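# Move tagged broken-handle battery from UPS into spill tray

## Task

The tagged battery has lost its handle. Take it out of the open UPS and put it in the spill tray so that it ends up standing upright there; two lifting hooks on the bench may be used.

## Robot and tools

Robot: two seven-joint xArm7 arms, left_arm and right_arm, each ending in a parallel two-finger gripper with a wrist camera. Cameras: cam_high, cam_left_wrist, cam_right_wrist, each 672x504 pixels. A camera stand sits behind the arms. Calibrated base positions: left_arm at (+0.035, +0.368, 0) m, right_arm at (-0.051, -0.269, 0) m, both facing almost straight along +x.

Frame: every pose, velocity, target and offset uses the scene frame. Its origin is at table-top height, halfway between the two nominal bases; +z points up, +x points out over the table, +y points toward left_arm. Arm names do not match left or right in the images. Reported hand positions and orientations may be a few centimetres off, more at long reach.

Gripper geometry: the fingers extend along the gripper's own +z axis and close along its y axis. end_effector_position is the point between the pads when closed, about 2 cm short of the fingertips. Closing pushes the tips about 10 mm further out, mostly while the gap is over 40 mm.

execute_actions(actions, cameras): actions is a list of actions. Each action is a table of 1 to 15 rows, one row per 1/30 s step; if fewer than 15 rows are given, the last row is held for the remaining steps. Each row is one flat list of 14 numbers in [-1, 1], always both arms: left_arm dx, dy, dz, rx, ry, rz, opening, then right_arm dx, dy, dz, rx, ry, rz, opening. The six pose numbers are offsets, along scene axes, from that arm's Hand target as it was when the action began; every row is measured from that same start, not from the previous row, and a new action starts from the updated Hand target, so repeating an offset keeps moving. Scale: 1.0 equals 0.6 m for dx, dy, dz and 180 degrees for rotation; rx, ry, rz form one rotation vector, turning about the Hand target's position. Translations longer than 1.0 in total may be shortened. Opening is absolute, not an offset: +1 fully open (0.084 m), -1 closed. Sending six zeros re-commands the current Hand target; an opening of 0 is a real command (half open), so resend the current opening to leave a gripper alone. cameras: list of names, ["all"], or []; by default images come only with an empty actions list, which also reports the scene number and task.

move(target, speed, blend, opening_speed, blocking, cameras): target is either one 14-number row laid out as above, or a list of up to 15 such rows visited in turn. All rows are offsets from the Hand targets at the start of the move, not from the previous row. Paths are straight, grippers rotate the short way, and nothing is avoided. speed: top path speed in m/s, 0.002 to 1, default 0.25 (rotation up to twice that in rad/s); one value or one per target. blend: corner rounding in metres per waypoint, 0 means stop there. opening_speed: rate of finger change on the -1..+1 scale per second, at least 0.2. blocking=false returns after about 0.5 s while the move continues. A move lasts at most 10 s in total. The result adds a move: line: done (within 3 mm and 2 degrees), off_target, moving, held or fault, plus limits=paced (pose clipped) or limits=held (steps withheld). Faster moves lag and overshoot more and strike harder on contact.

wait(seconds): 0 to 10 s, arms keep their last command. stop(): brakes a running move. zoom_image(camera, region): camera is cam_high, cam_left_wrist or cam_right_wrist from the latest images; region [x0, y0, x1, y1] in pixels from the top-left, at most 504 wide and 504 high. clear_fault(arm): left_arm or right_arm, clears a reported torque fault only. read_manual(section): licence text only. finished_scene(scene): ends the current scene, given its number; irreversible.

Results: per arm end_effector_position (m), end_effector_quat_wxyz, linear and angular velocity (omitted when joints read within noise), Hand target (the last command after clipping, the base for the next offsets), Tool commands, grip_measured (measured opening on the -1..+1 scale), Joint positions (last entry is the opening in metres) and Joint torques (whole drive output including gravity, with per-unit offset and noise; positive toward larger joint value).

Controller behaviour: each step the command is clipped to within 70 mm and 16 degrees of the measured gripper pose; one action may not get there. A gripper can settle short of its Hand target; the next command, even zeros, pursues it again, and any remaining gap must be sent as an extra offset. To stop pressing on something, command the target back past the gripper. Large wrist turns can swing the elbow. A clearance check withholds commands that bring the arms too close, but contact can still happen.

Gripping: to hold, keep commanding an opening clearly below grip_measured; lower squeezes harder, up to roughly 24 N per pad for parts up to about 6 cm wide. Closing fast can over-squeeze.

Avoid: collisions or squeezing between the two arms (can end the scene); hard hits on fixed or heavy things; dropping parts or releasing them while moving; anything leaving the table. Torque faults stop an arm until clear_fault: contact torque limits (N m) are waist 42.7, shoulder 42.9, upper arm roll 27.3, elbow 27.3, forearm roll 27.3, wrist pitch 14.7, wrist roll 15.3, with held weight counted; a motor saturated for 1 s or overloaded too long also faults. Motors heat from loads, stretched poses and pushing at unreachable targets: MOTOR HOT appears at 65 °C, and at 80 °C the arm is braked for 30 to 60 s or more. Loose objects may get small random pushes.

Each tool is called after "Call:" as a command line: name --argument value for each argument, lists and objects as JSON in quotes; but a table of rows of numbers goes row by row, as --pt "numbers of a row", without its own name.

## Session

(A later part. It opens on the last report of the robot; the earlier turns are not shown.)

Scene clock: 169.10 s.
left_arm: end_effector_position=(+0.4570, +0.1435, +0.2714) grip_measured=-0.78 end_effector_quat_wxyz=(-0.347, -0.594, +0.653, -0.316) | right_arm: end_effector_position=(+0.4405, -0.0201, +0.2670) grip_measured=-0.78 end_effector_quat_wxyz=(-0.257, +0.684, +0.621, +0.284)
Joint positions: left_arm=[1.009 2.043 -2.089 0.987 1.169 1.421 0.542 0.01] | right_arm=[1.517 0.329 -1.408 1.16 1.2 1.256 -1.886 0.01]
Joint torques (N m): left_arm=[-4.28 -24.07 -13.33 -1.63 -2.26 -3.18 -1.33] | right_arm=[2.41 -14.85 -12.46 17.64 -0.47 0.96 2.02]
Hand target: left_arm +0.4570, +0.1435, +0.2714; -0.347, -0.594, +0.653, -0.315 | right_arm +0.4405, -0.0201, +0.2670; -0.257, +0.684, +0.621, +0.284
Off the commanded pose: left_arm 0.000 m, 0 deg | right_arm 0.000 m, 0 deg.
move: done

Call:
move --target '[0,-0.0008,0.0033,0,0,0,-1,0,0,-0.0008,0,0,0,-1]' --speed 0.03

Call:
move --target '[0,0,0.0025,0,0,0,-1,0,0,0,0,0,0,-1]' --speed 0.03 --cameras '["cam_right_wrist","cam_left_wrist"]'

Call:
zoom_image --camera "cam_right_wrist" --region '[350, 180, 450, 280]'

Scene clock: 170.23 s.
left_arm: end_effector_position=(+0.4570, +0.1430, +0.2734) grip_measured=-0.78 end_effector_quat_wxyz=(-0.347, -0.594, +0.653, -0.315) | right_arm: end_effector_position=(+0.4405, -0.0201, +0.2666) grip_measured=-0.78 end_effector_quat_wxyz=(-0.257, +0.684, +0.621, +0.284)
Joint positions: left_arm=[1.006 2.038 -2.093 0.989 1.167 1.421 0.54 0.01] | right_arm=[1.516 0.33 -1.407 1.159 1.201 1.256 -1.887 0.01]
Joint torques (N m): left_arm=[-4.37 -24.28 -13.19 -1.62 -2.26 -5.3 -1.4] | right_arm=[-2.28 -2.28 -5.94 11.24 2.01 -1.51 -2.07]
Hand target: left_arm +0.4570, +0.1430, +0.2734; -0.347, -0.594, +0.653, -0.315 | right_arm +0.4405, -0.0201, +0.2666; -0.257, +0.684, +0.621, +0.284
Off the commanded pose: left_arm 0.000 m, 0 deg | right_arm 0.000 m, 0 deg.
move: done

Scene clock: 170.93 s.
left_arm: end_effector_position=(+0.4570, +0.1430, +0.2749) grip_measured=-0.78 end_effector_quat_wxyz=(-0.347, -0.594, +0.653, -0.316) | right_arm: end_effector_position=(+0.4405, -0.0201, +0.2666) grip_measured=-0.78 end_effector_quat_wxyz=(-0.257, +0.684, +0.621, +0.284)
Joint positions: left_arm=[1.004 2.035 -2.096 0.991 1.164 1.421 0.538 0.01] | right_arm=[1.516 0.33 -1.407 1.159 1.201 1.256 -1.888 0.01]
Joint torques (N m): left_arm=[-4.42 -24.28 -13.38 -1.69 -2.29 -3.51 -1.22] | right_arm=[-1.92 -2.73 -9.25 11.41 2.01 -2.16 -2.09]
Hand target: left_arm +0.4570, +0.1430, +0.2749; -0.347, -0.594, +0.653, -0.315 | right_arm +0.4405, -0.0201, +0.2666; -0.257, +0.684, +0.621, +0.284
Off the commanded pose: left_arm 0.000 m, 0 deg | right_arm 0.000 m, 0 deg.
move: done
Images, in order (width x height): cam_left_wrist 672x504, cam_right_wrist 672x504.

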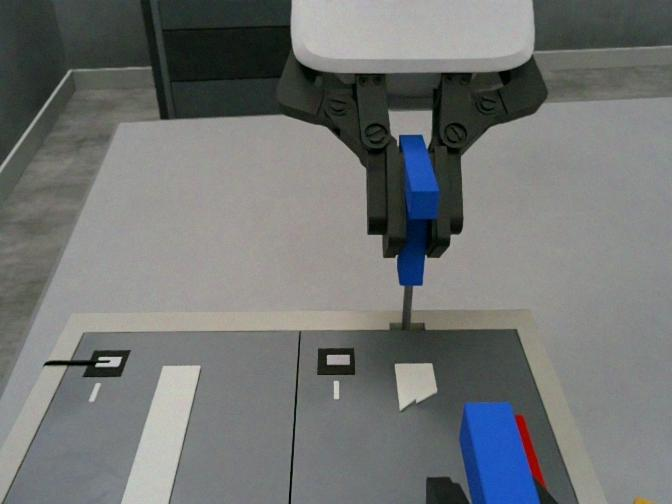

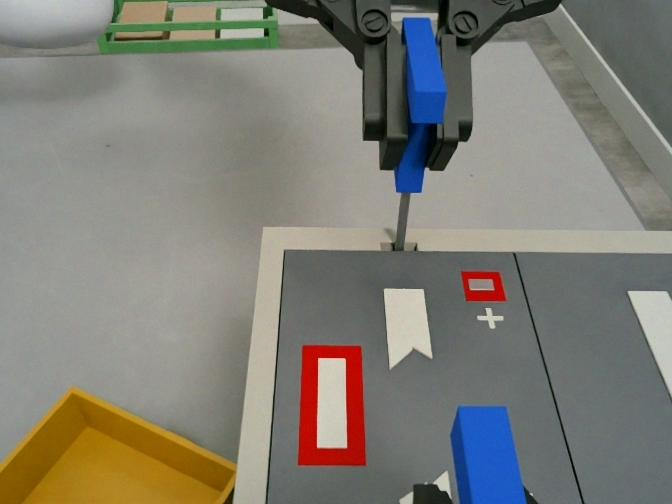

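Scaled by 5.040 from the camera's 672x504 image, which has a finer 960x720 frame.

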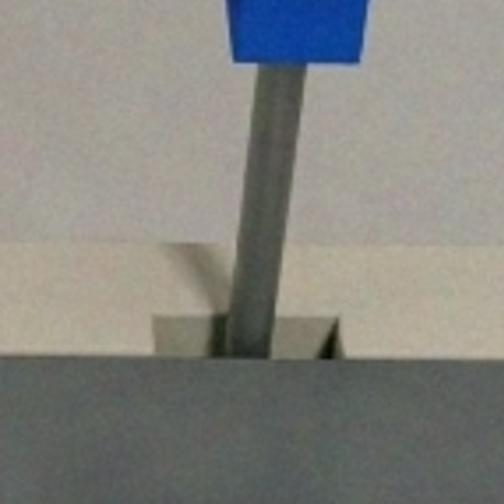

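Call:
move --target '[0,0,0.0025,0,0,0,-1,0,0,0,0,0,0,-1]' --speed 0.03

Call:
move --target '[0,0,0.0025,0,0,0,-1,0,0,0,0,0,0,-1]' --speed 0.03 --cameras '["cam_right_wrist"]'

Call:
zoom_image --camera "cam_right_wrist" --region '[350, 180, 450, 280]'

Scene clock: 172.27 s.
left_arm: end_effector_position=(+0.4570, +0.1430, +0.2764) grip_measured=-0.78 end_effector_quat_wxyz=(-0.347, -0.594, +0.653, -0.315) | right_arm: end_effector_position=(+0.4405, -0.0201, +0.2666) grip_measured=-0.78 end_effector_quat_wxyz=(-0.257, +0.684, +0.621, +0.284)
Joint positions: left_arm=[1.002 2.032 -2.099 0.993 1.162 1.422 0.537 0.01] | right_arm=[1.516 0.33 -1.407 1.159 1.201 1.256 -1.888 0.01]
Joint torques (N m): left_arm=[-4.64 -24.28 -13.23 -1.57 -2.21 -2.16 -1.3] | right_arm=[-0.92 -2.86 -9.71 11.88 1.9 -2.19 -2.11]
Hand target: left_arm +0.4570, +0.1430, +0.2764; -0.347, -0.594, +0.653, -0.315 | right_arm +0.4405, -0.0201, +0.2666; -0.257, +0.684, +0.621, +0.284
Off the commanded pose: left_arm 0.000 m, 0 deg | right_arm 0.000 m, 0 deg.
move: done

Scene clock: 172.97 s.
left_arm: end_effector_position=(+0.4570, +0.1430, +0.2779) grip_measured=-0.78 end_effector_quat_wxyz=(-0.347, -0.594, +0.653, -0.315) | right_arm: end_effector_position=(+0.4405, -0.0201, +0.2666) grip_measured=-0.78 end_effector_quat_wxyz=(-0.257, +0.684, +0.621, +0.284)
Joint positions: left_arm=[1 2.029 -2.102 0.995 1.159 1.422 0.535 0.01] | right_arm=[1.516 0.33 -1.407 1.159 1.201 1.256 -1.888 0.01]
Joint torques (N m): left_arm=[-4.48 -24.41 -13.44 -1.5 -2.29 -2.18 -1.27] | right_arm=[-0.44 -3.18 -9.65 11.94 1.75 -2.18 -2.09]
Hand target: left_arm +0.4570, +0.1430, +0.2779; -0.347, -0.594, +0.653, -0.315 | right_arm +0.4405, -0.0201, +0.2666; -0.257, +0.684, +0.621, +0.284
Off the commanded pose: left_arm 0.000 m, 0 deg | right_arm 0.000 m, 0 deg.
move: done
Images, in order (width x height): cam_right_wrist 672x504.

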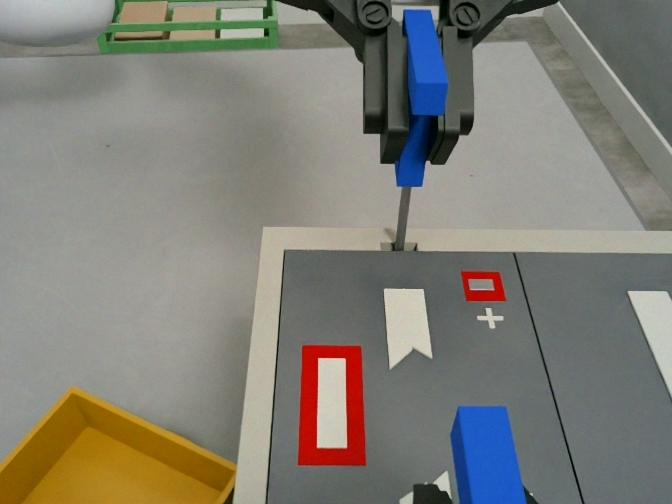

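Scaled by 5.040 from the camera's 672x504 image, which has a finer 960x720 frame.

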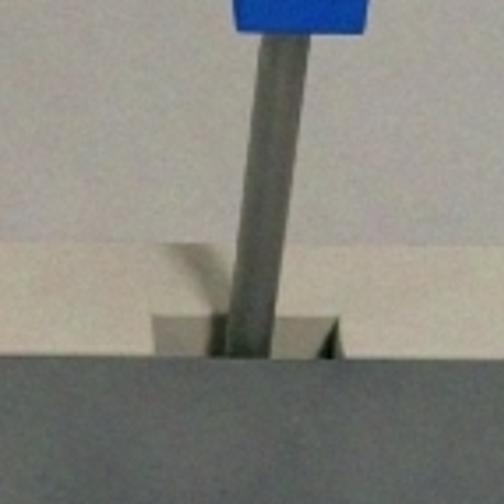

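Call:
move --target '[0,0,0.0033,0,0,0,-1,0,0,0,0,0,0,-1]' --speed 0.03

Call:
move --target '[0,0,0.0033,0,0,0,-1,0,0,0,0,0,0,-1]' --speed 0.03 --cameras '["cam_right_wrist"]'

Call:
zoom_image --camera "cam_right_wrist" --region '[350, 180, 450, 280]'

Scene clock: 174.10 s.
left_arm: end_effector_position=(+0.4570, +0.1430, +0.2799) grip_measured=-0.78 end_effector_quat_wxyz=(-0.347, -0.594, +0.653, -0.315) | right_arm: end_effector_position=(+0.4405, -0.0201, +0.2666) grip_measured=-0.78 end_effector_quat_wxyz=(-0.257, +0.684, +0.621, +0.284)
Joint positions: left_arm=[0.997 2.025 -2.106 0.997 1.156 1.422 0.533 0.01] | right_arm=[1.516 0.33 -1.407 1.159 1.201 1.256 -1.888 0.01]
Joint torques (N m): left_arm=[-4.36 -24.53 -13.45 -1.44 -2.32 -2.15 -1.23] | right_arm=[0.45 -3.59 -9.65 12.23 1.54 -2.23 -2.13]
Hand target: left_arm +0.4570, +0.1430, +0.2799; -0.347, -0.594, +0.653, -0.315 | right_arm +0.4405, -0.0201, +0.2666; -0.257, +0.684, +0.621, +0.284
Off the commanded pose: left_arm 0.000 m, 0 deg | right_arm 0.000 m, 0 deg.
move: done

Scene clock: 174.80 s.
left_arm: end_effector_position=(+0.4570, +0.1430, +0.2818) grip_measured=-0.78 end_effector_quat_wxyz=(-0.347, -0.594, +0.653, -0.315) | right_arm: end_effector_position=(+0.4405, -0.0201, +0.2666) grip_measured=-0.78 end_effector_quat_wxyz=(-0.257, +0.684, +0.621, +0.284)
Joint positions: left_arm=[0.994 2.022 -2.11 0.999 1.153 1.423 0.531 0.01] | right_arm=[1.516 0.33 -1.407 1.159 1.201 1.256 -1.888 0.01]
Joint torques (N m): left_arm=[-3.1 -25.43 -19.99 -1.11 -3.29 -8.53 -1.28] | right_arm=[0.87 -3.85 -9.47 12.29 1.47 -2.01 -2.01]
Hand target: left_arm +0.4570, +0.1430, +0.2819; -0.347, -0.594, +0.653, -0.315 | right_arm +0.4405, -0.0201, +0.2666; -0.257, +0.684, +0.621, +0.284
Off the commanded pose: left_arm 0.000 m, 0 deg | right_arm 0.000 m, 0 deg.
move: done
Images, in order (width x height): cam_right_wrist 672x504.

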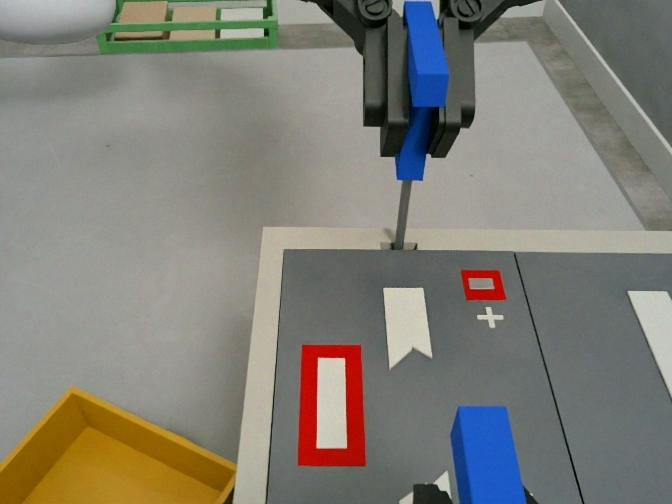

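Scaled by 5.040 from the camera's 672x504 image, which has a finer 960x720 frame.

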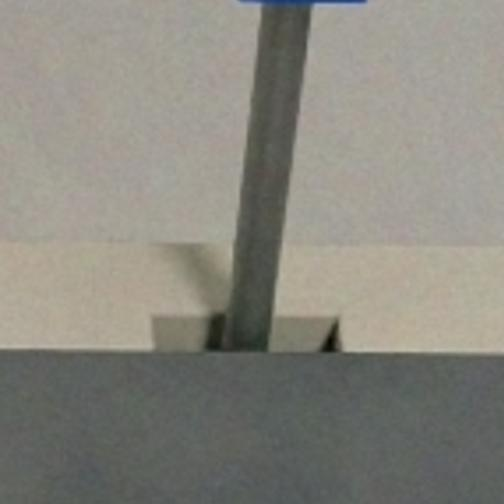

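Call:
move --target '[0,-0.0008,-0.0004,0,0,0,-1,0,0.0008,0.0010,0,0,0,-1]' --speed 0.03

Call:
move --target '[0,0,0.02,0,0,0,-1,0,0,0.02,0,0,0,-1]' --speed 0.03 --cameras '["cam_left_wrist","cam_right_wrist"]'

Scene clock: 176.00 s.
left_arm: end_effector_position=(+0.4570, +0.1425, +0.2816) grip_measured=-0.78 end_effector_quat_wxyz=(-0.347, -0.594, +0.653, -0.315) | right_arm: end_effector_position=(+0.4405, -0.0197, +0.2671) grip_measured=-0.78 end_effector_quat_wxyz=(-0.257, +0.684, +0.621, +0.284)
Joint positions: left_arm=[0.994 2.022 -2.109 0.999 1.154 1.422 0.53 0.01] | right_arm=[1.518 0.33 -1.408 1.16 1.2 1.256 -1.886 0.01]
Joint torques (N m): left_arm=[-3.64 -15.58 -15.35 -7.78 -0.8 -9.79 -1.18] | right_arm=[3.75 -14.07 -9.52 18.48 0.39 -0.8 2.03]
Hand target: left_arm +0.4570, +0.1425, +0.2816; -0.347, -0.594, +0.653, -0.315 | right_arm +0.4405, -0.0196, +0.2672; -0.257, +0.684, +0.621, +0.284
Off the commanded pose: left_arm 0.000 m, 0 deg | right_arm 0.000 m, 0 deg.
move: done

Scene clock: 176.80 s.
left_arm: end_effector_position=(+0.4570, +0.1425, +0.2936) grip_measured=-0.78 end_effector_quat_wxyz=(-0.347, -0.594, +0.653, -0.315) | right_arm: end_effector_position=(+0.4405, -0.0196, +0.2791) grip_measured=-0.78 end_effector_quat_wxyz=(-0.257, +0.684, +0.621, +0.284)
Joint positions: left_arm=[0.978 1.998 -2.133 1.014 1.136 1.425 0.519 0.01] | right_arm=[1.542 0.313 -1.434 1.177 1.177 1.262 -1.859 0.01]
Joint torques (N m): left_arm=[-2.81 -26.48 -24.23 -1.47 -4.56 -9.54 -1.45] | right_arm=[2.85 -14.3 -11.08 17.57 -0.4 0.98 1.96]
Hand target: left_arm +0.4570, +0.1425, +0.2936; -0.347, -0.594, +0.653, -0.315 | right_arm +0.4405, -0.0196, +0.2792; -0.257, +0.684, +0.621, +0.284
Off the commanded pose: left_arm 0.000 m, 0 deg | right_arm 0.000 m, 0 deg.
move: done
Images, in order (width x height): cam_left_wrist 672x504, cam_right_wrist 672x504.

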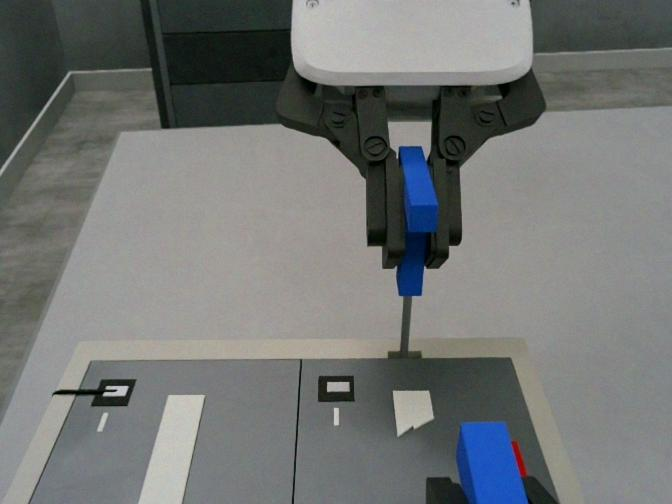

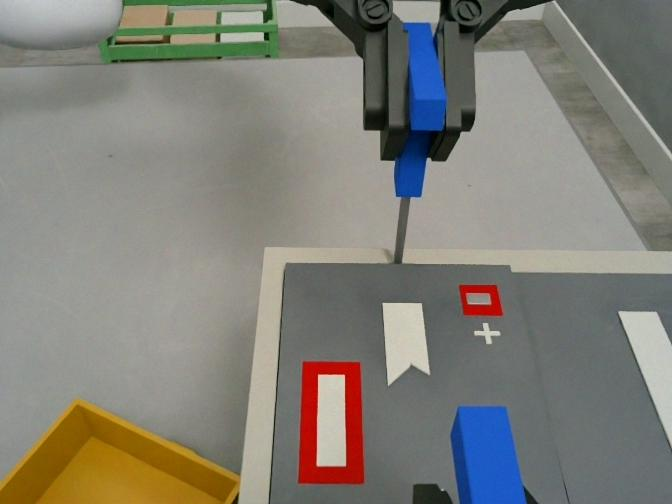

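Call:
zoom_image --camera "cam_left_wrist" --region '[280, 330, 560, 440]'

Call:
zoom_image --camera "cam_right_wrist" --region '[350, 180, 550, 330]'

Scaled by 1.800 from the camera's 672x504 image, which has a finer 960x720 frame.

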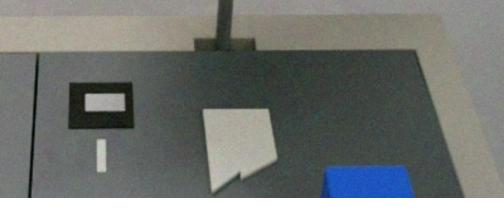

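Scaled by 2.520 from the camera's 672x504 image, which has a finer 960x720 frame.

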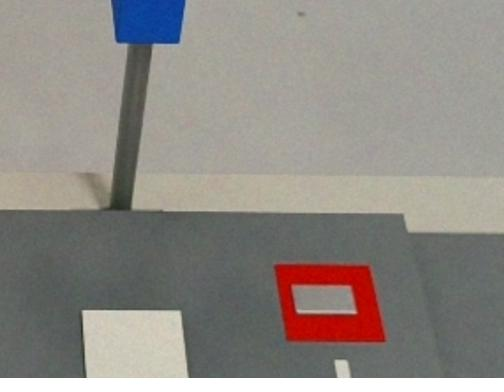

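Call:
move --target '[0,0.0,-0.0205,0,0,0,-1,0,0,0.008,0,0,0,-1]' --speed 0.04 --cameras '["cam_left_wrist"]'

Call:
zoom_image --camera "cam_left_wrist" --region '[350, 250, 450, 350]'

Scene clock: 178.77 s.
left_arm: end_effector_position=(+0.4570, +0.1425, +0.2814) grip_measured=-0.78 end_effector_quat_wxyz=(-0.347, -0.594, +0.653, -0.316) | right_arm: end_effector_position=(+0.4405, -0.0196, +0.2839) grip_measured=-0.78 end_effector_quat_wxyz=(-0.257, +0.684, +0.621, +0.284)
Joint positions: left_arm=[0.994 2.022 -2.108 0.999 1.155 1.422 0.531 0.01] | right_arm=[1.552 0.307 -1.444 1.183 1.168 1.265 -1.848 0.01]
Joint torques (N m): left_arm=[3.74 -15.33 -9.84 -7 0.63 -4.12 1.27] | right_arm=[2.19 -19.25 -16.03 25.38 1.54 1.13 1.98]
Hand target: left_arm +0.4570, +0.1425, +0.2813; -0.347, -0.594, +0.653, -0.315 | right_arm +0.4405, -0.0196, +0.2840; -0.257, +0.684, +0.621, +0.284
Off the commanded pose: left_arm 0.000 m, 0 deg | right_arm 0.000 m, 0 deg.
move: done
Images, in order (width x height): cam_left_wrist 672x504.

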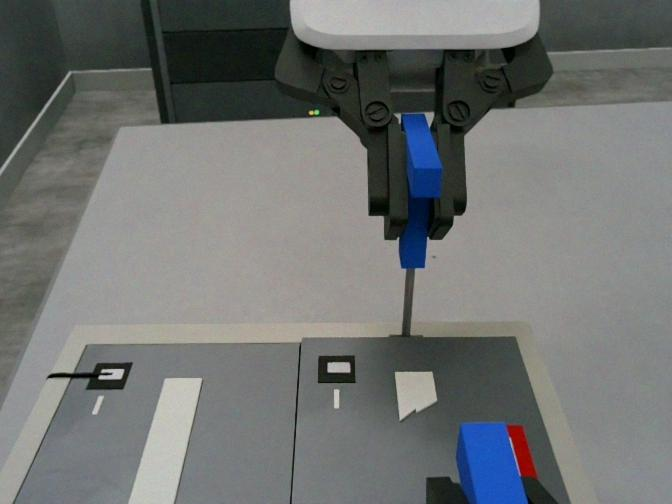

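Scaled by 5.040 from the camera's 672x504 image, which has a finer 960x720 frame.

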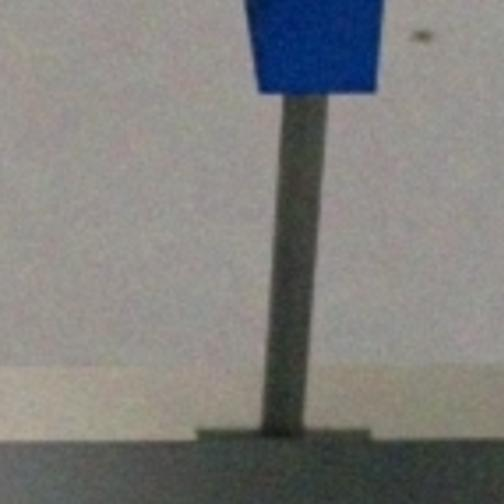

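Call:
move --target '[0,0,0,0,0,0,-1,0,0,-0.007,0,0,0,-1]' --speed 0.04

Call:
move --target '[0,0,0.02,0,0,0,-1,0,0,0.02,0,0,0,-1]' --speed 0.03 --cameras '["cam_left_wrist","cam_right_wrist"]'

Call:
zoom_image --camera "cam_left_wrist" --region '[280, 290, 560, 450]'

Call:
zoom_image --camera "cam_right_wrist" --region '[350, 180, 550, 330]'

Scene clock: 179.97 s.
left_arm: end_effector_position=(+0.4570, +0.1425, +0.2813) grip_measured=-0.78 end_effector_quat_wxyz=(-0.347, -0.594, +0.653, -0.315) | right_arm: end_effector_position=(+0.4405, -0.0196, +0.2798) grip_measured=-0.78 end_effector_quat_wxyz=(-0.257, +0.684, +0.621, +0.284)
Joint positions: left_arm=[0.994 2.022 -2.108 0.999 1.155 1.422 0.531 0.01] | right_arm=[1.544 0.312 -1.435 1.177 1.176 1.263 -1.857 0.01]
Joint torques (N m): left_arm=[3.56 -16.89 -9.94 -6.84 -0.23 -2.54 1.25] | right_arm=[-2.87 -4.48 -8.94 15.39 3.05 -2.14 -2.2]
Hand target: left_arm +0.4570, +0.1425, +0.2813; -0.347, -0.594, +0.653, -0.315 | right_arm +0.4405, -0.0196, +0.2798; -0.257, +0.684, +0.621, +0.284
Off the commanded pose: left_arm 0.000 m, 0 deg | right_arm 0.000 m, 0 deg.
move: done

Scene clock: 180.77 s.
left_arm: end_effector_position=(+0.4570, +0.1425, +0.2933) grip_measured=-0.78 end_effector_quat_wxyz=(-0.347, -0.594, +0.653, -0.315) | right_arm: end_effector_position=(+0.4405, -0.0196, +0.2917) grip_measured=-0.78 end_effector_quat_wxyz=(-0.257, +0.684, +0.621, +0.284)
Joint positions: left_arm=[0.979 1.998 -2.132 1.014 1.136 1.425 0.519 0.01] | right_arm=[1.568 0.297 -1.461 1.195 1.154 1.271 -1.83 0.01]
Joint torques (N m): left_arm=[-2.91 -25.75 -19 -0.42 -3.22 -6.06 -1.24] | right_arm=[1.84 -17.56 -15.42 24.68 1.26 0.65 1.98]
Hand target: left_arm +0.4570, +0.1425, +0.2933; -0.347, -0.594, +0.653, -0.315 | right_arm +0.4405, -0.0196, +0.2918; -0.257, +0.684, +0.621, +0.284
Off the commanded pose: left_arm 0.000 m, 0 deg | right_arm 0.000 m, 0 deg.
move: done
Images, in order (width x height): cam_left_wrist 672x504, cam_right_wrist 672x504.

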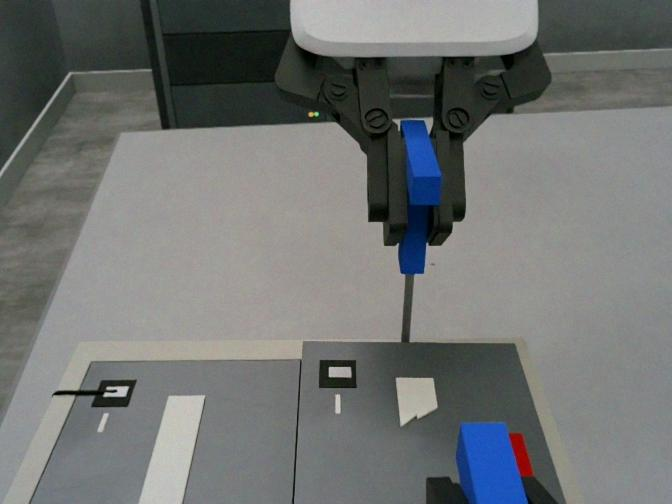

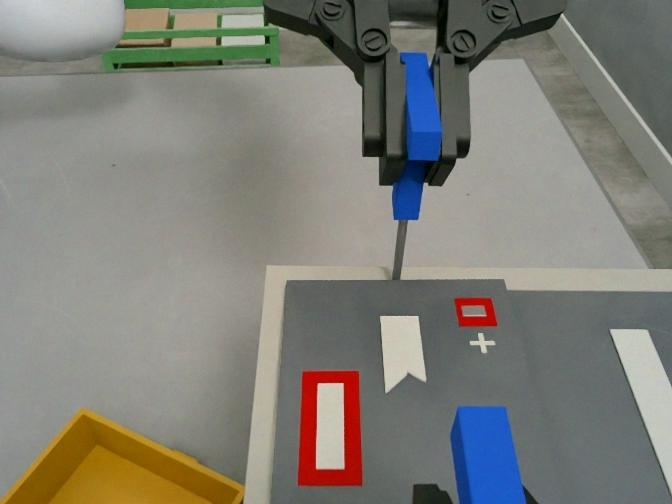

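Scaled by 1.800 from the camera's 672x504 image, which has a finer 960x720 frame.

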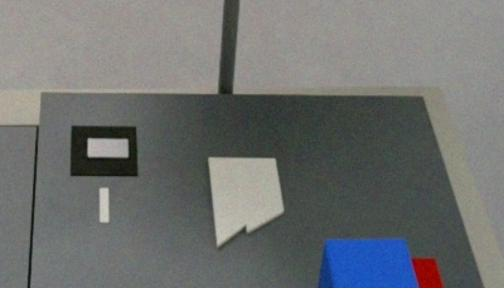

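Scaled by 2.520 from the camera's 672x504 image, which has a finer 960x720 frame.

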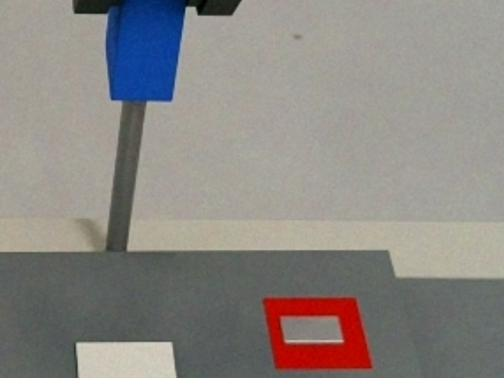

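Call:
move --target '[0,-0.0008,0.067,0,0,0,-1,0,0.0008,0.0667,0,0,0,-1]' --speed 0.05 --cameras '["cam_left_wrist","cam_right_wrist"]'

Scene clock: 182.53 s.
left_arm: end_effector_position=(+0.4570, +0.1421, +0.3335) grip_measured=-0.78 end_effector_quat_wxyz=(-0.347, -0.594, +0.653, -0.315) | right_arm: end_effector_position=(+0.4405, -0.0191, +0.3317) grip_measured=-0.78 end_effector_quat_wxyz=(-0.257, +0.684, +0.621, +0.284)
Joint positions: left_arm=[0.928 1.914 -2.206 1.073 1.076 1.436 0.484 0.01] | right_arm=[1.64 0.259 -1.541 1.264 1.092 1.308 -1.744 0.01]
Joint torques (N m): left_arm=[-4.07 -27.63 -18.86 0.56 -3.27 -6.26 -1.28] | right_arm=[2.88 -15.8 -12.41 25.8 2.04 0.52 2.08]
Hand target: left_arm +0.4570, +0.1421, +0.3335; -0.347, -0.594, +0.653, -0.315 | right_arm +0.4405, -0.0192, +0.3318; -0.257, +0.684, +0.621, +0.284
Off the commanded pose: left_arm 0.000 m, 0 deg | right_arm 0.000 m, 0 deg.
move: done
Images, in order (width x height): cam_left_wrist 672x504, cam_right_wrist 672x504.

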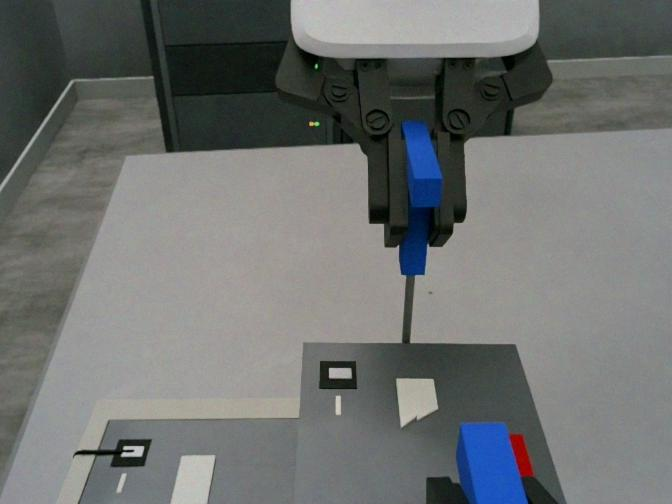

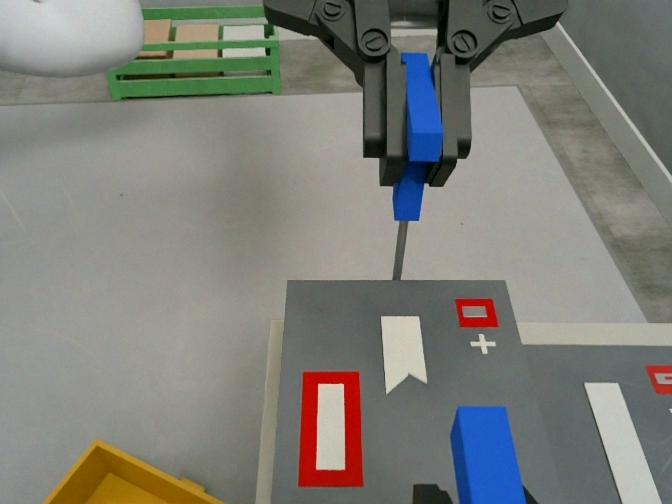

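Call:
move --target '[0,0,0.2083,0,0,0,-1,0,0,0.2083,0,0,0,-1]' --speed 0.06 --cameras '["cam_left_wrist","cam_right_wrist"]'

Scene clock: 185.40 s.
left_arm: end_effector_position=(+0.4570, +0.1421, +0.4585) grip_measured=-0.78 end_effector_quat_wxyz=(-0.347, -0.594, +0.653, -0.315) | right_arm: end_effector_position=(+0.4405, -0.0192, +0.4568) grip_measured=-0.78 end_effector_quat_wxyz=(-0.257, +0.684, +0.621, +0.284)
Joint positions: left_arm=[0.79 1.631 -2.383 1.344 0.917 1.505 0.416 0.01] | right_arm=[1.562 0.225 -1.535 1.588 1.009 1.517 -1.507 0.01]
Joint torques (N m): left_arm=[-3.24 -30.81 -18.48 4.71 -2.89 -5.98 -1.26] | right_arm=[-2.88 -4.82 -7.07 24.75 4.47 -0.84 1.97]
Hand target: left_arm +0.4570, +0.1421, +0.4585; -0.347, -0.594, +0.653, -0.315 | right_arm +0.4405, -0.0192, +0.4568; -0.257, +0.684, +0.621, +0.284
Off the commanded pose: left_arm 0.000 m, 0 deg | right_arm 0.000 m, 0 deg.
move: done
Images, in order (width x height): cam_left_wrist 672x504, cam_right_wrist 672x504.

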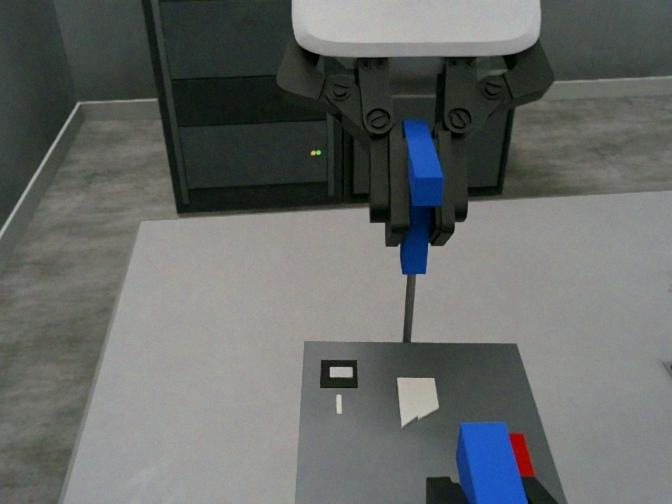

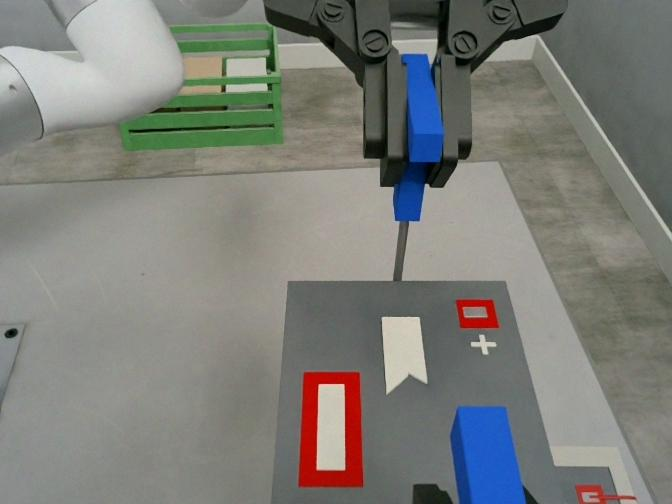

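Call:
move --pt "-0.0557 0.0082 0 0 0 -0.0361 -1 -0.087 0.0128 0 0 0 -0.0361 -1" --pt "-0.1117 0.0143 0 0 0 -0.0722 -1 -0.1733 0.0273 0 0 0 -0.0722 -1" --speed 0.06 --blend '[0.005,0]' --cameras '["cam_left_wrist","cam_right_wrist"]'

Scene clock: 189.40 s.
left_arm: end_effector_position=(+0.3900, +0.1506, +0.4585) grip_measured=-0.78 end_effector_quat_wxyz=(-0.381, -0.516, +0.716, -0.274) | right_arm: end_effector_position=(+0.3365, -0.0028, +0.4568) grip_measured=-0.78 end_effector_quat_wxyz=(-0.223, +0.750, +0.540, +0.312)
Joint positions: left_arm=[0.78 1.678 -2.438 1.289 0.773 1.615 0.483 0.01] | right_arm=[2.244 0.745 -2.378 1.15 1.278 1.622 -1.416 0.01]
Joint torques (N m): left_arm=[-3.21 -18.36 -12.08 -3.06 -1.96 -1.31 1.17] | right_arm=[2.28 3.19 -17.06 9.15 2.27 0.3 1.97]
Hand target: left_arm +0.3900, +0.1506, +0.4585; -0.381, -0.516, +0.716, -0.274 | right_arm +0.3365, -0.0028, +0.4568; -0.223, +0.750, +0.540, +0.312
Off the commanded pose: left_arm 0.000 m, 0 deg | right_arm 0.000 m, 0 deg.
move: done
Images, in order (width x height): cam_left_wrist 672x504, cam_right_wrist 672x504.

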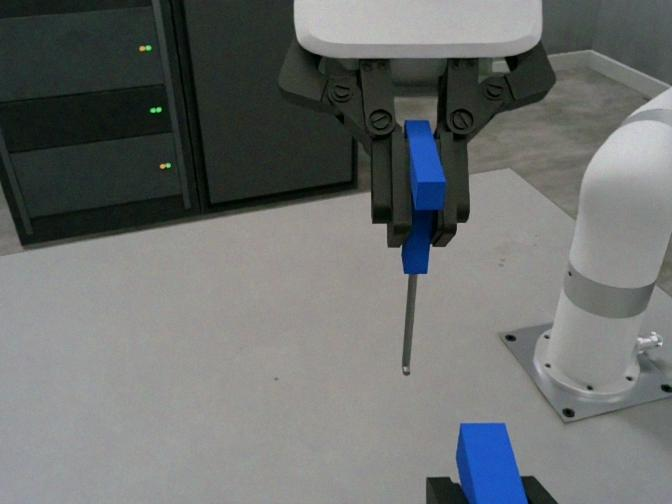

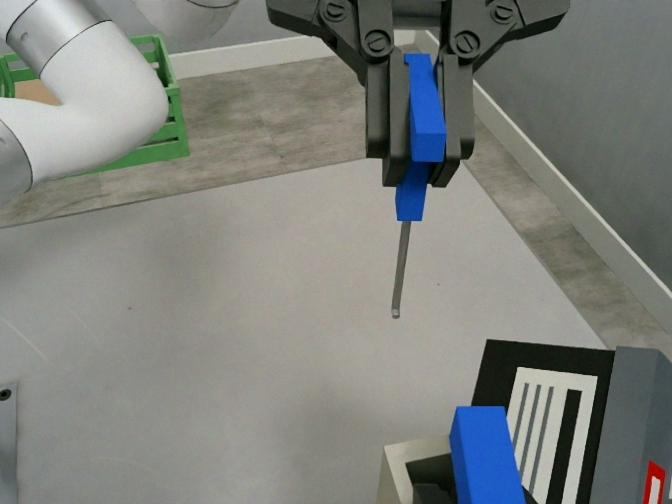

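Call:
execute_actions --actions '[]'

Scene clock: 189.90 s.
left_arm: end_effector_position=(+0.3900, +0.1506, +0.4585) grip_measured=-0.78 end_effector_quat_wxyz=(-0.381, -0.516, +0.716, -0.274) | right_arm: end_effector_position=(+0.3365, -0.0028, +0.4568) grip_measured=-0.78 end_effector_quat_wxyz=(-0.223, +0.750, +0.540, +0.312)
Joint positions: left_arm=[0.78 1.678 -2.438 1.289 0.773 1.615 0.483 0.01] | right_arm=[2.244 0.745 -2.378 1.15 1.278 1.622 -1.416 0.01]
Joint velocities: within noise
Joint torques (N m): left_arm=[-3.34 -18.36 -12.01 -3.07 -2.02 -1.29 1.18] | right_arm=[2.54 2.94 -16.97 9.24 2.38 0.22 2.02]
Hand target: left_arm +0.3900, +0.1506, +0.4585; -0.381, -0.516, +0.716, -0.274 | right_arm +0.3365, -0.0028, +0.4568; -0.223, +0.750, +0.540, +0.312
Tool commands: left_gripper/opening=-1.0 right_gripper/opening=-1.0
Off the commanded pose: left_arm 0.000 m, 0 deg | right_arm 0.000 m, 0 deg.

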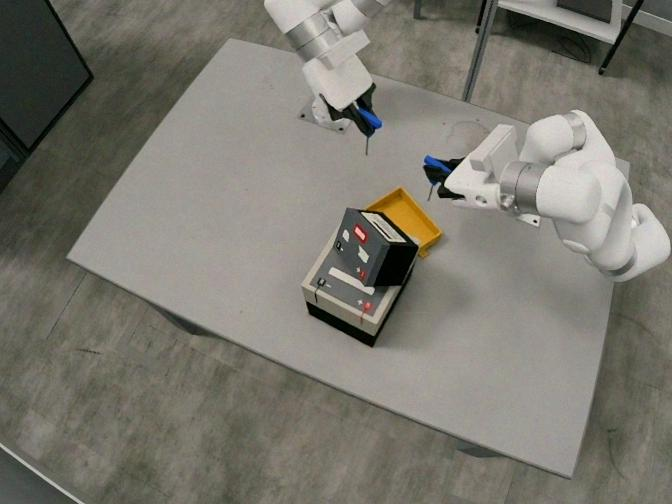

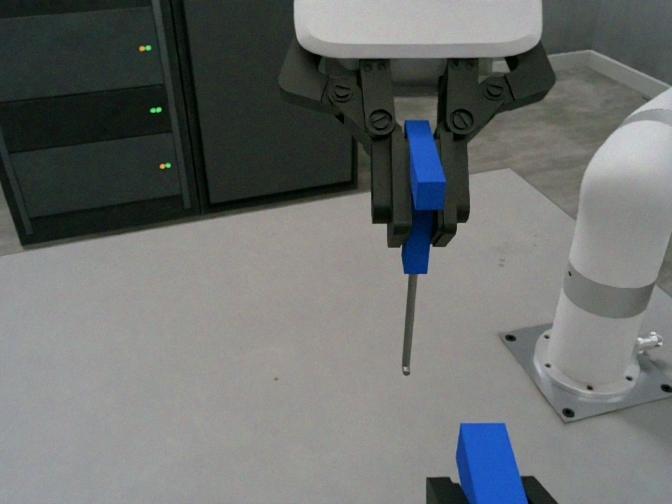

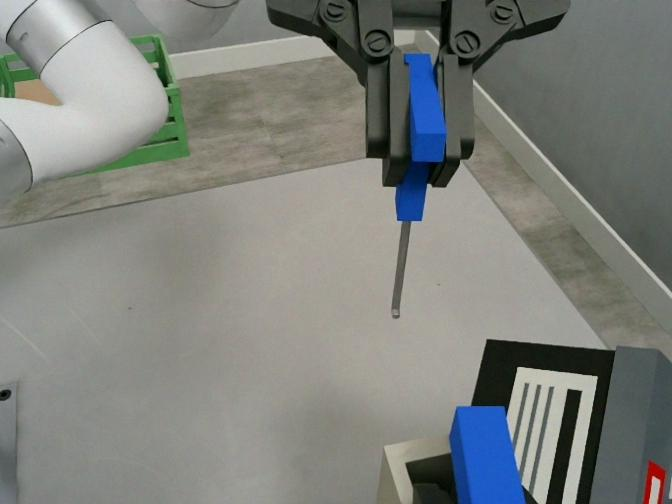

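Call:
zoom_image --camera "cam_high" --region '[280, 150, 460, 360]'

Scaled by 2.400 from the camera's 672x504 image, which has a finer 960x720 frame.

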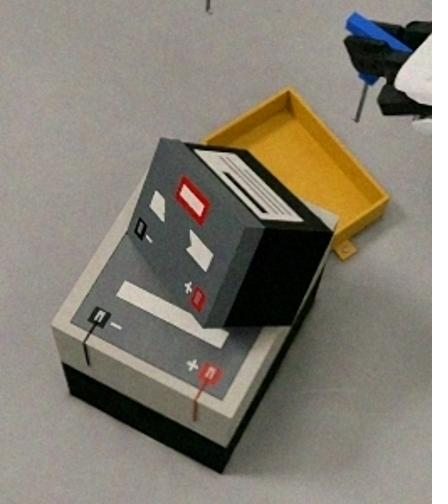

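Call:
move --target '[0.1,0.15,0.0,0,0,0.072,-1,0.17,-0.23,0.03,0,0,0.072,-1]' --speed 0.2 --cameras '["cam_left_wrist","cam_right_wrist"]'

Scene clock: 193.33 s.
left_arm: end_effector_position=(+0.4500, +0.2406, +0.4585) grip_measured=-0.78 end_effector_quat_wxyz=(-0.347, -0.594, +0.654, -0.315) | right_arm: end_effector_position=(+0.4386, -0.1408, +0.4748) grip_measured=-0.78 end_effector_quat_wxyz=(-0.257, +0.684, +0.621, +0.285)
Joint positions: left_arm=[0.934 1.693 -2.47 1.37 0.831 1.676 0.491 0.01] | right_arm=[2.014 -0.049 -2.038 1.633 0.743 1.579 -1.524 0.01]
Joint torques (N m): left_arm=[3.77 -29.69 -11.69 1.98 0.63 -1.34 1.2] | right_arm=[2.39 1.86 3.67 17.45 -0.18 0.47 1.98]
Hand target: left_arm +0.4500, +0.2406, +0.4585; -0.347, -0.594, +0.654, -0.315 | right_arm +0.4385, -0.1408, +0.4748; -0.257, +0.684, +0.621, +0.284
Off the commanded pose: left_arm 0.000 m, 0 deg | right_arm 0.000 m, 0 deg.
move: done
Images, in order (width x height): cam_left_wrist 672x504, cam_right_wrist 672x504.

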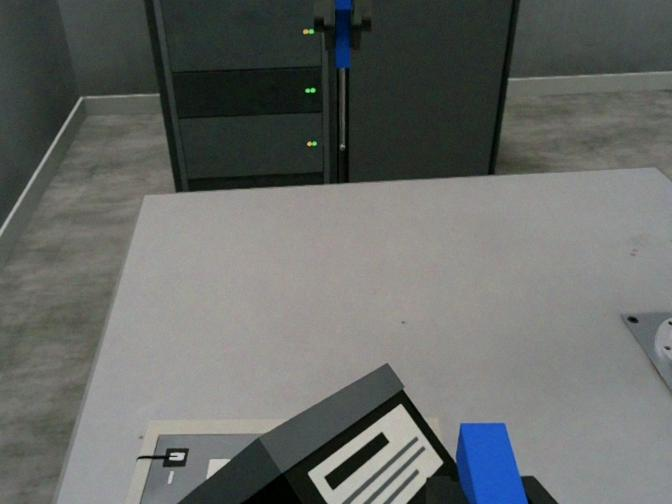

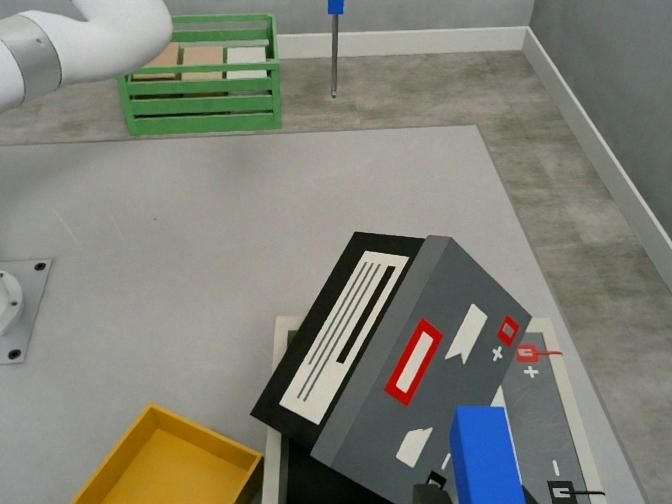

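Call:
move --target '[0.0,0.03,0.0833,0.1244,-0.012,0,-1,-0.07,0.03,0.13,-0.124,0.012,0.0,-1]' --speed 0.2 --cameras '["cam_left_wrist","cam_right_wrist"]'

Scene clock: 195.40 s.
left_arm: end_effector_position=(+0.4500, +0.2586, +0.5085) grip_measured=-0.78 end_effector_quat_wxyz=(-0.213, -0.644, +0.709, -0.194) | right_arm: end_effector_position=(+0.3965, -0.1228, +0.5527) grip_measured=-0.78 end_effector_quat_wxyz=(-0.131, +0.726, +0.659, +0.146)
Joint positions: left_arm=[0.848 1.228 -2.444 1.798 0.814 2.014 0.565 0.01] | right_arm=[2.437 -0.277 -1.958 2.185 0.094 1.882 -1.041 0.01]
Joint torques (N m): left_arm=[-3.38 -28.39 -7.07 4.08 0.74 -1.23 1.19] | right_arm=[2.45 6.67 2.94 14.1 -0.68 -0.27 1.96]
Hand target: left_arm +0.4500, +0.2586, +0.5085; -0.213, -0.644, +0.709, -0.194 | right_arm +0.3965, -0.1228, +0.5528; -0.131, +0.726, +0.659, +0.146
Off the commanded pose: left_arm 0.000 m, 0 deg | right_arm 0.000 m, 0 deg.
move: done
Images, in order (width x height): cam_left_wrist 672x504, cam_right_wrist 672x504.

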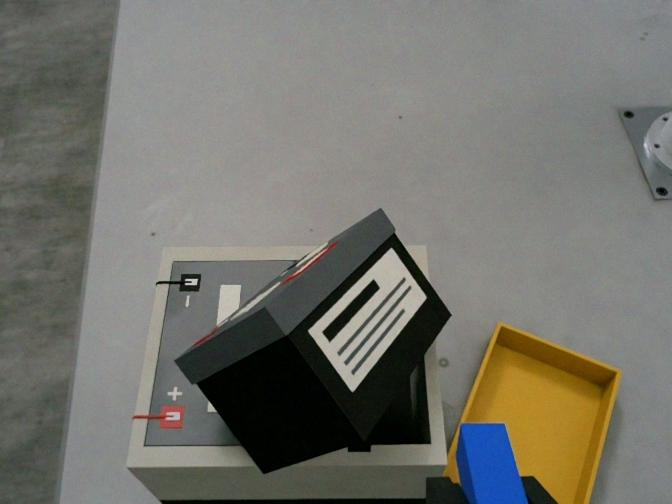

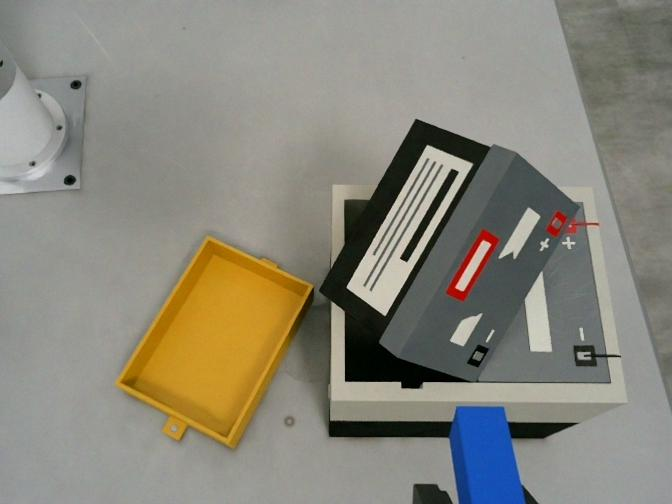

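Call:
zoom_image --camera "cam_right_wrist" --region '[300, 100, 640, 440]'

Call:
zoom_image --camera "cam_left_wrist" --region '[120, 190, 460, 500]'

Scaled by 1.482 from the camera's 672x504 image, which has a finer 960x720 frame.

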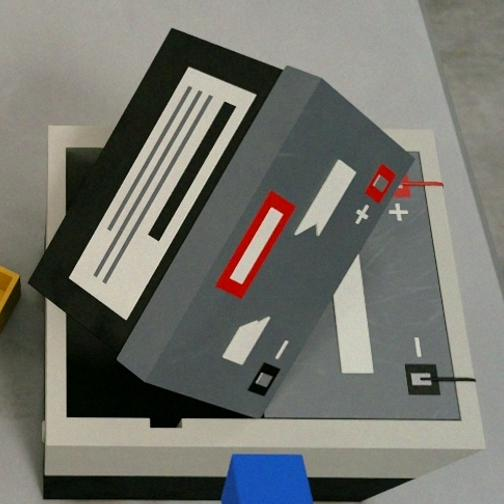

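Scaled by 1.482 from the camera's 672x504 image, which has a finer 960x720 frame.

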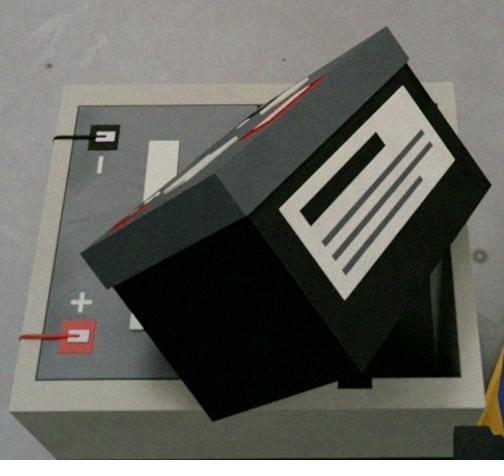

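Call:
move --pt "0 0 0 0 0 0 -1 0.1953 0.1927 -0.2213 -0.0421 -0.0107 0.2305 -1" --pt "0 0 0 0 0 0 -1 0.1953 0.1927 -0.4027 -0.0421 -0.0107 0.2305 -1" --speed 0.15 --blend '[0.01,0]' --cameras '["cam_left_wrist","cam_right_wrist"]'

Scene clock: 207.13 s.
left_arm: end_effector_position=(+0.4500, +0.2586, +0.5085) grip_measured=-0.78 end_effector_quat_wxyz=(-0.213, -0.644, +0.709, -0.194) | right_arm: end_effector_position=(+0.5137, -0.0071, +0.3111) grip_measured=-0.78 end_effector_quat_wxyz=(-0.116, +0.450, +0.883, +0.059)
Joint positions: left_arm=[0.848 1.228 -2.444 1.798 0.814 2.014 0.565 0.01] | right_arm=[3.106 -0.833 -2.168 2.318 -0.403 1.73 -1.577 0.01]
Joint torques (N m): left_arm=[-3.3 -28.41 -7.12 4.2 0.64 -1.28 1.13] | right_arm=[-2.85 32.91 13.65 7.62 1.6 -3.11 1.94]
Hand target: left_arm +0.4500, +0.2586, +0.5085; -0.213, -0.644, +0.709, -0.194 | right_arm +0.5137, -0.0072, +0.3111; -0.116, +0.450, +0.883, +0.059
Off the commanded pose: left_arm 0.000 m, 0 deg | right_arm 0.000 m, 0 deg.
elbow stopped short (right arm): the move would have taken joint 4 (elbow) straighter than the controller allows.
move: done
Images, in order (width x height): cam_left_wrist 672x504, cam_right_wrist 672x504.

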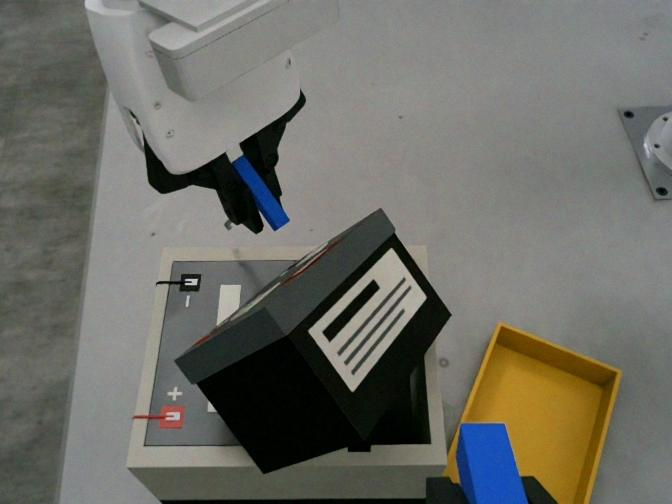

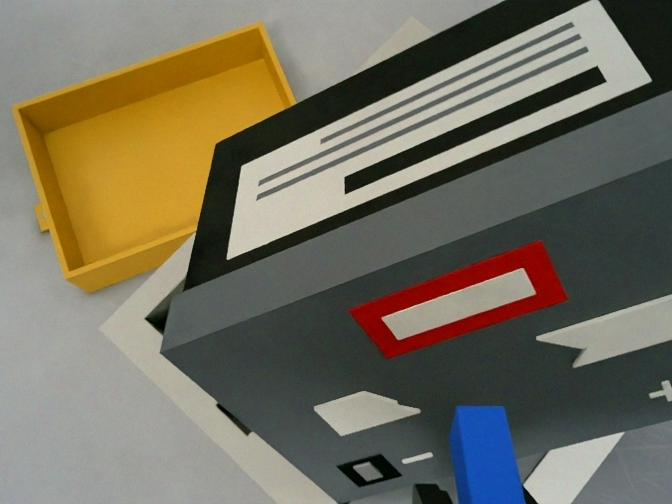

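Call:
move --target '[0,0,0,0,0,0,-1,-0.017,0.023,-0.0167,0,0,0,-1]' --speed 0.06 --cameras '["cam_left_wrist","cam_right_wrist"]'

Call:
zoom_image --camera "cam_left_wrist" --region '[170, 130, 400, 300]'

Scene clock: 208.37 s.
left_arm: end_effector_position=(+0.4500, +0.2586, +0.5085) grip_measured=-0.78 end_effector_quat_wxyz=(-0.213, -0.644, +0.709, -0.194) | right_arm: end_effector_position=(+0.5035, +0.0066, +0.3011) grip_measured=-0.78 end_effector_quat_wxyz=(-0.116, +0.450, +0.883, +0.059)
Joint positions: left_arm=[0.848 1.228 -2.444 1.798 0.814 2.014 0.565 0.01] | right_arm=[3.069 -0.801 -2.148 2.2 -0.387 1.66 -1.544 0.01]
Joint torques (N m): left_arm=[-3.25 -28.41 -7.06 4.19 0.74 -1.3 1.22] | right_arm=[-2.88 32.04 14.87 8.36 1.75 -3.09 2]
Hand target: left_arm +0.4500, +0.2586, +0.5085; -0.213, -0.644, +0.709, -0.194 | right_arm +0.5035, +0.0066, +0.3011; -0.116, +0.450, +0.883, +0.059
Off the commanded pose: left_arm 0.000 m, 0 deg | right_arm 0.000 m, 0 deg.
move: done
Images, in order (width x height): cam_left_wrist 672x504, cam_right_wrist 672x504.

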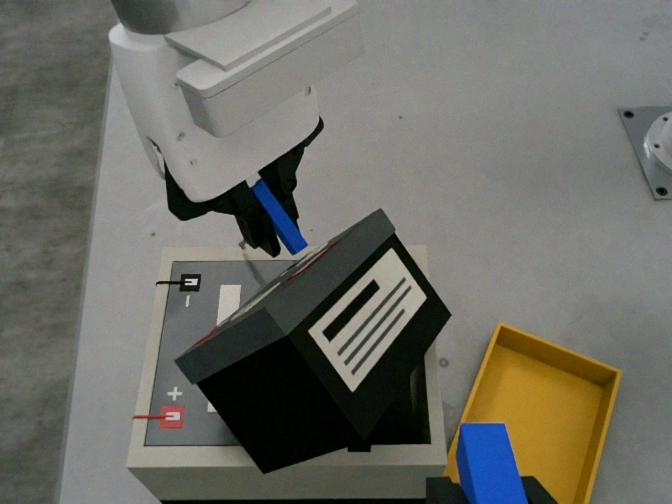

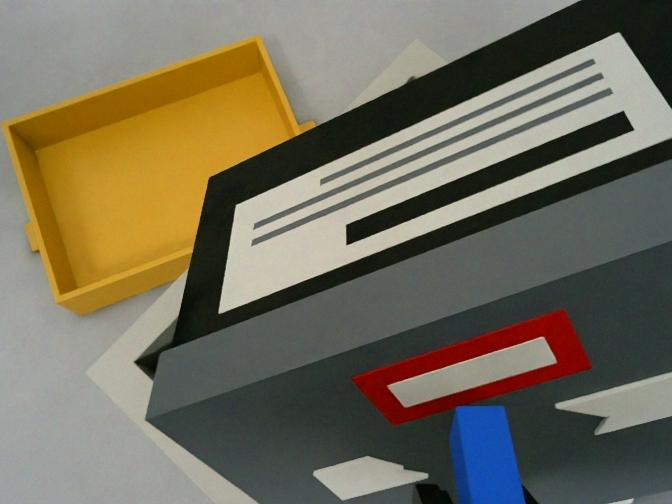

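Scaled by 2.191 from the camera's 672x504 image, which has a finer 960x720 frame.

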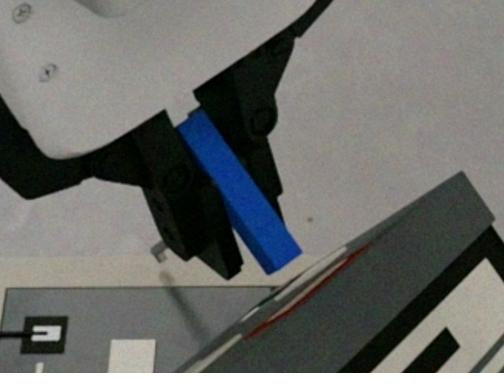

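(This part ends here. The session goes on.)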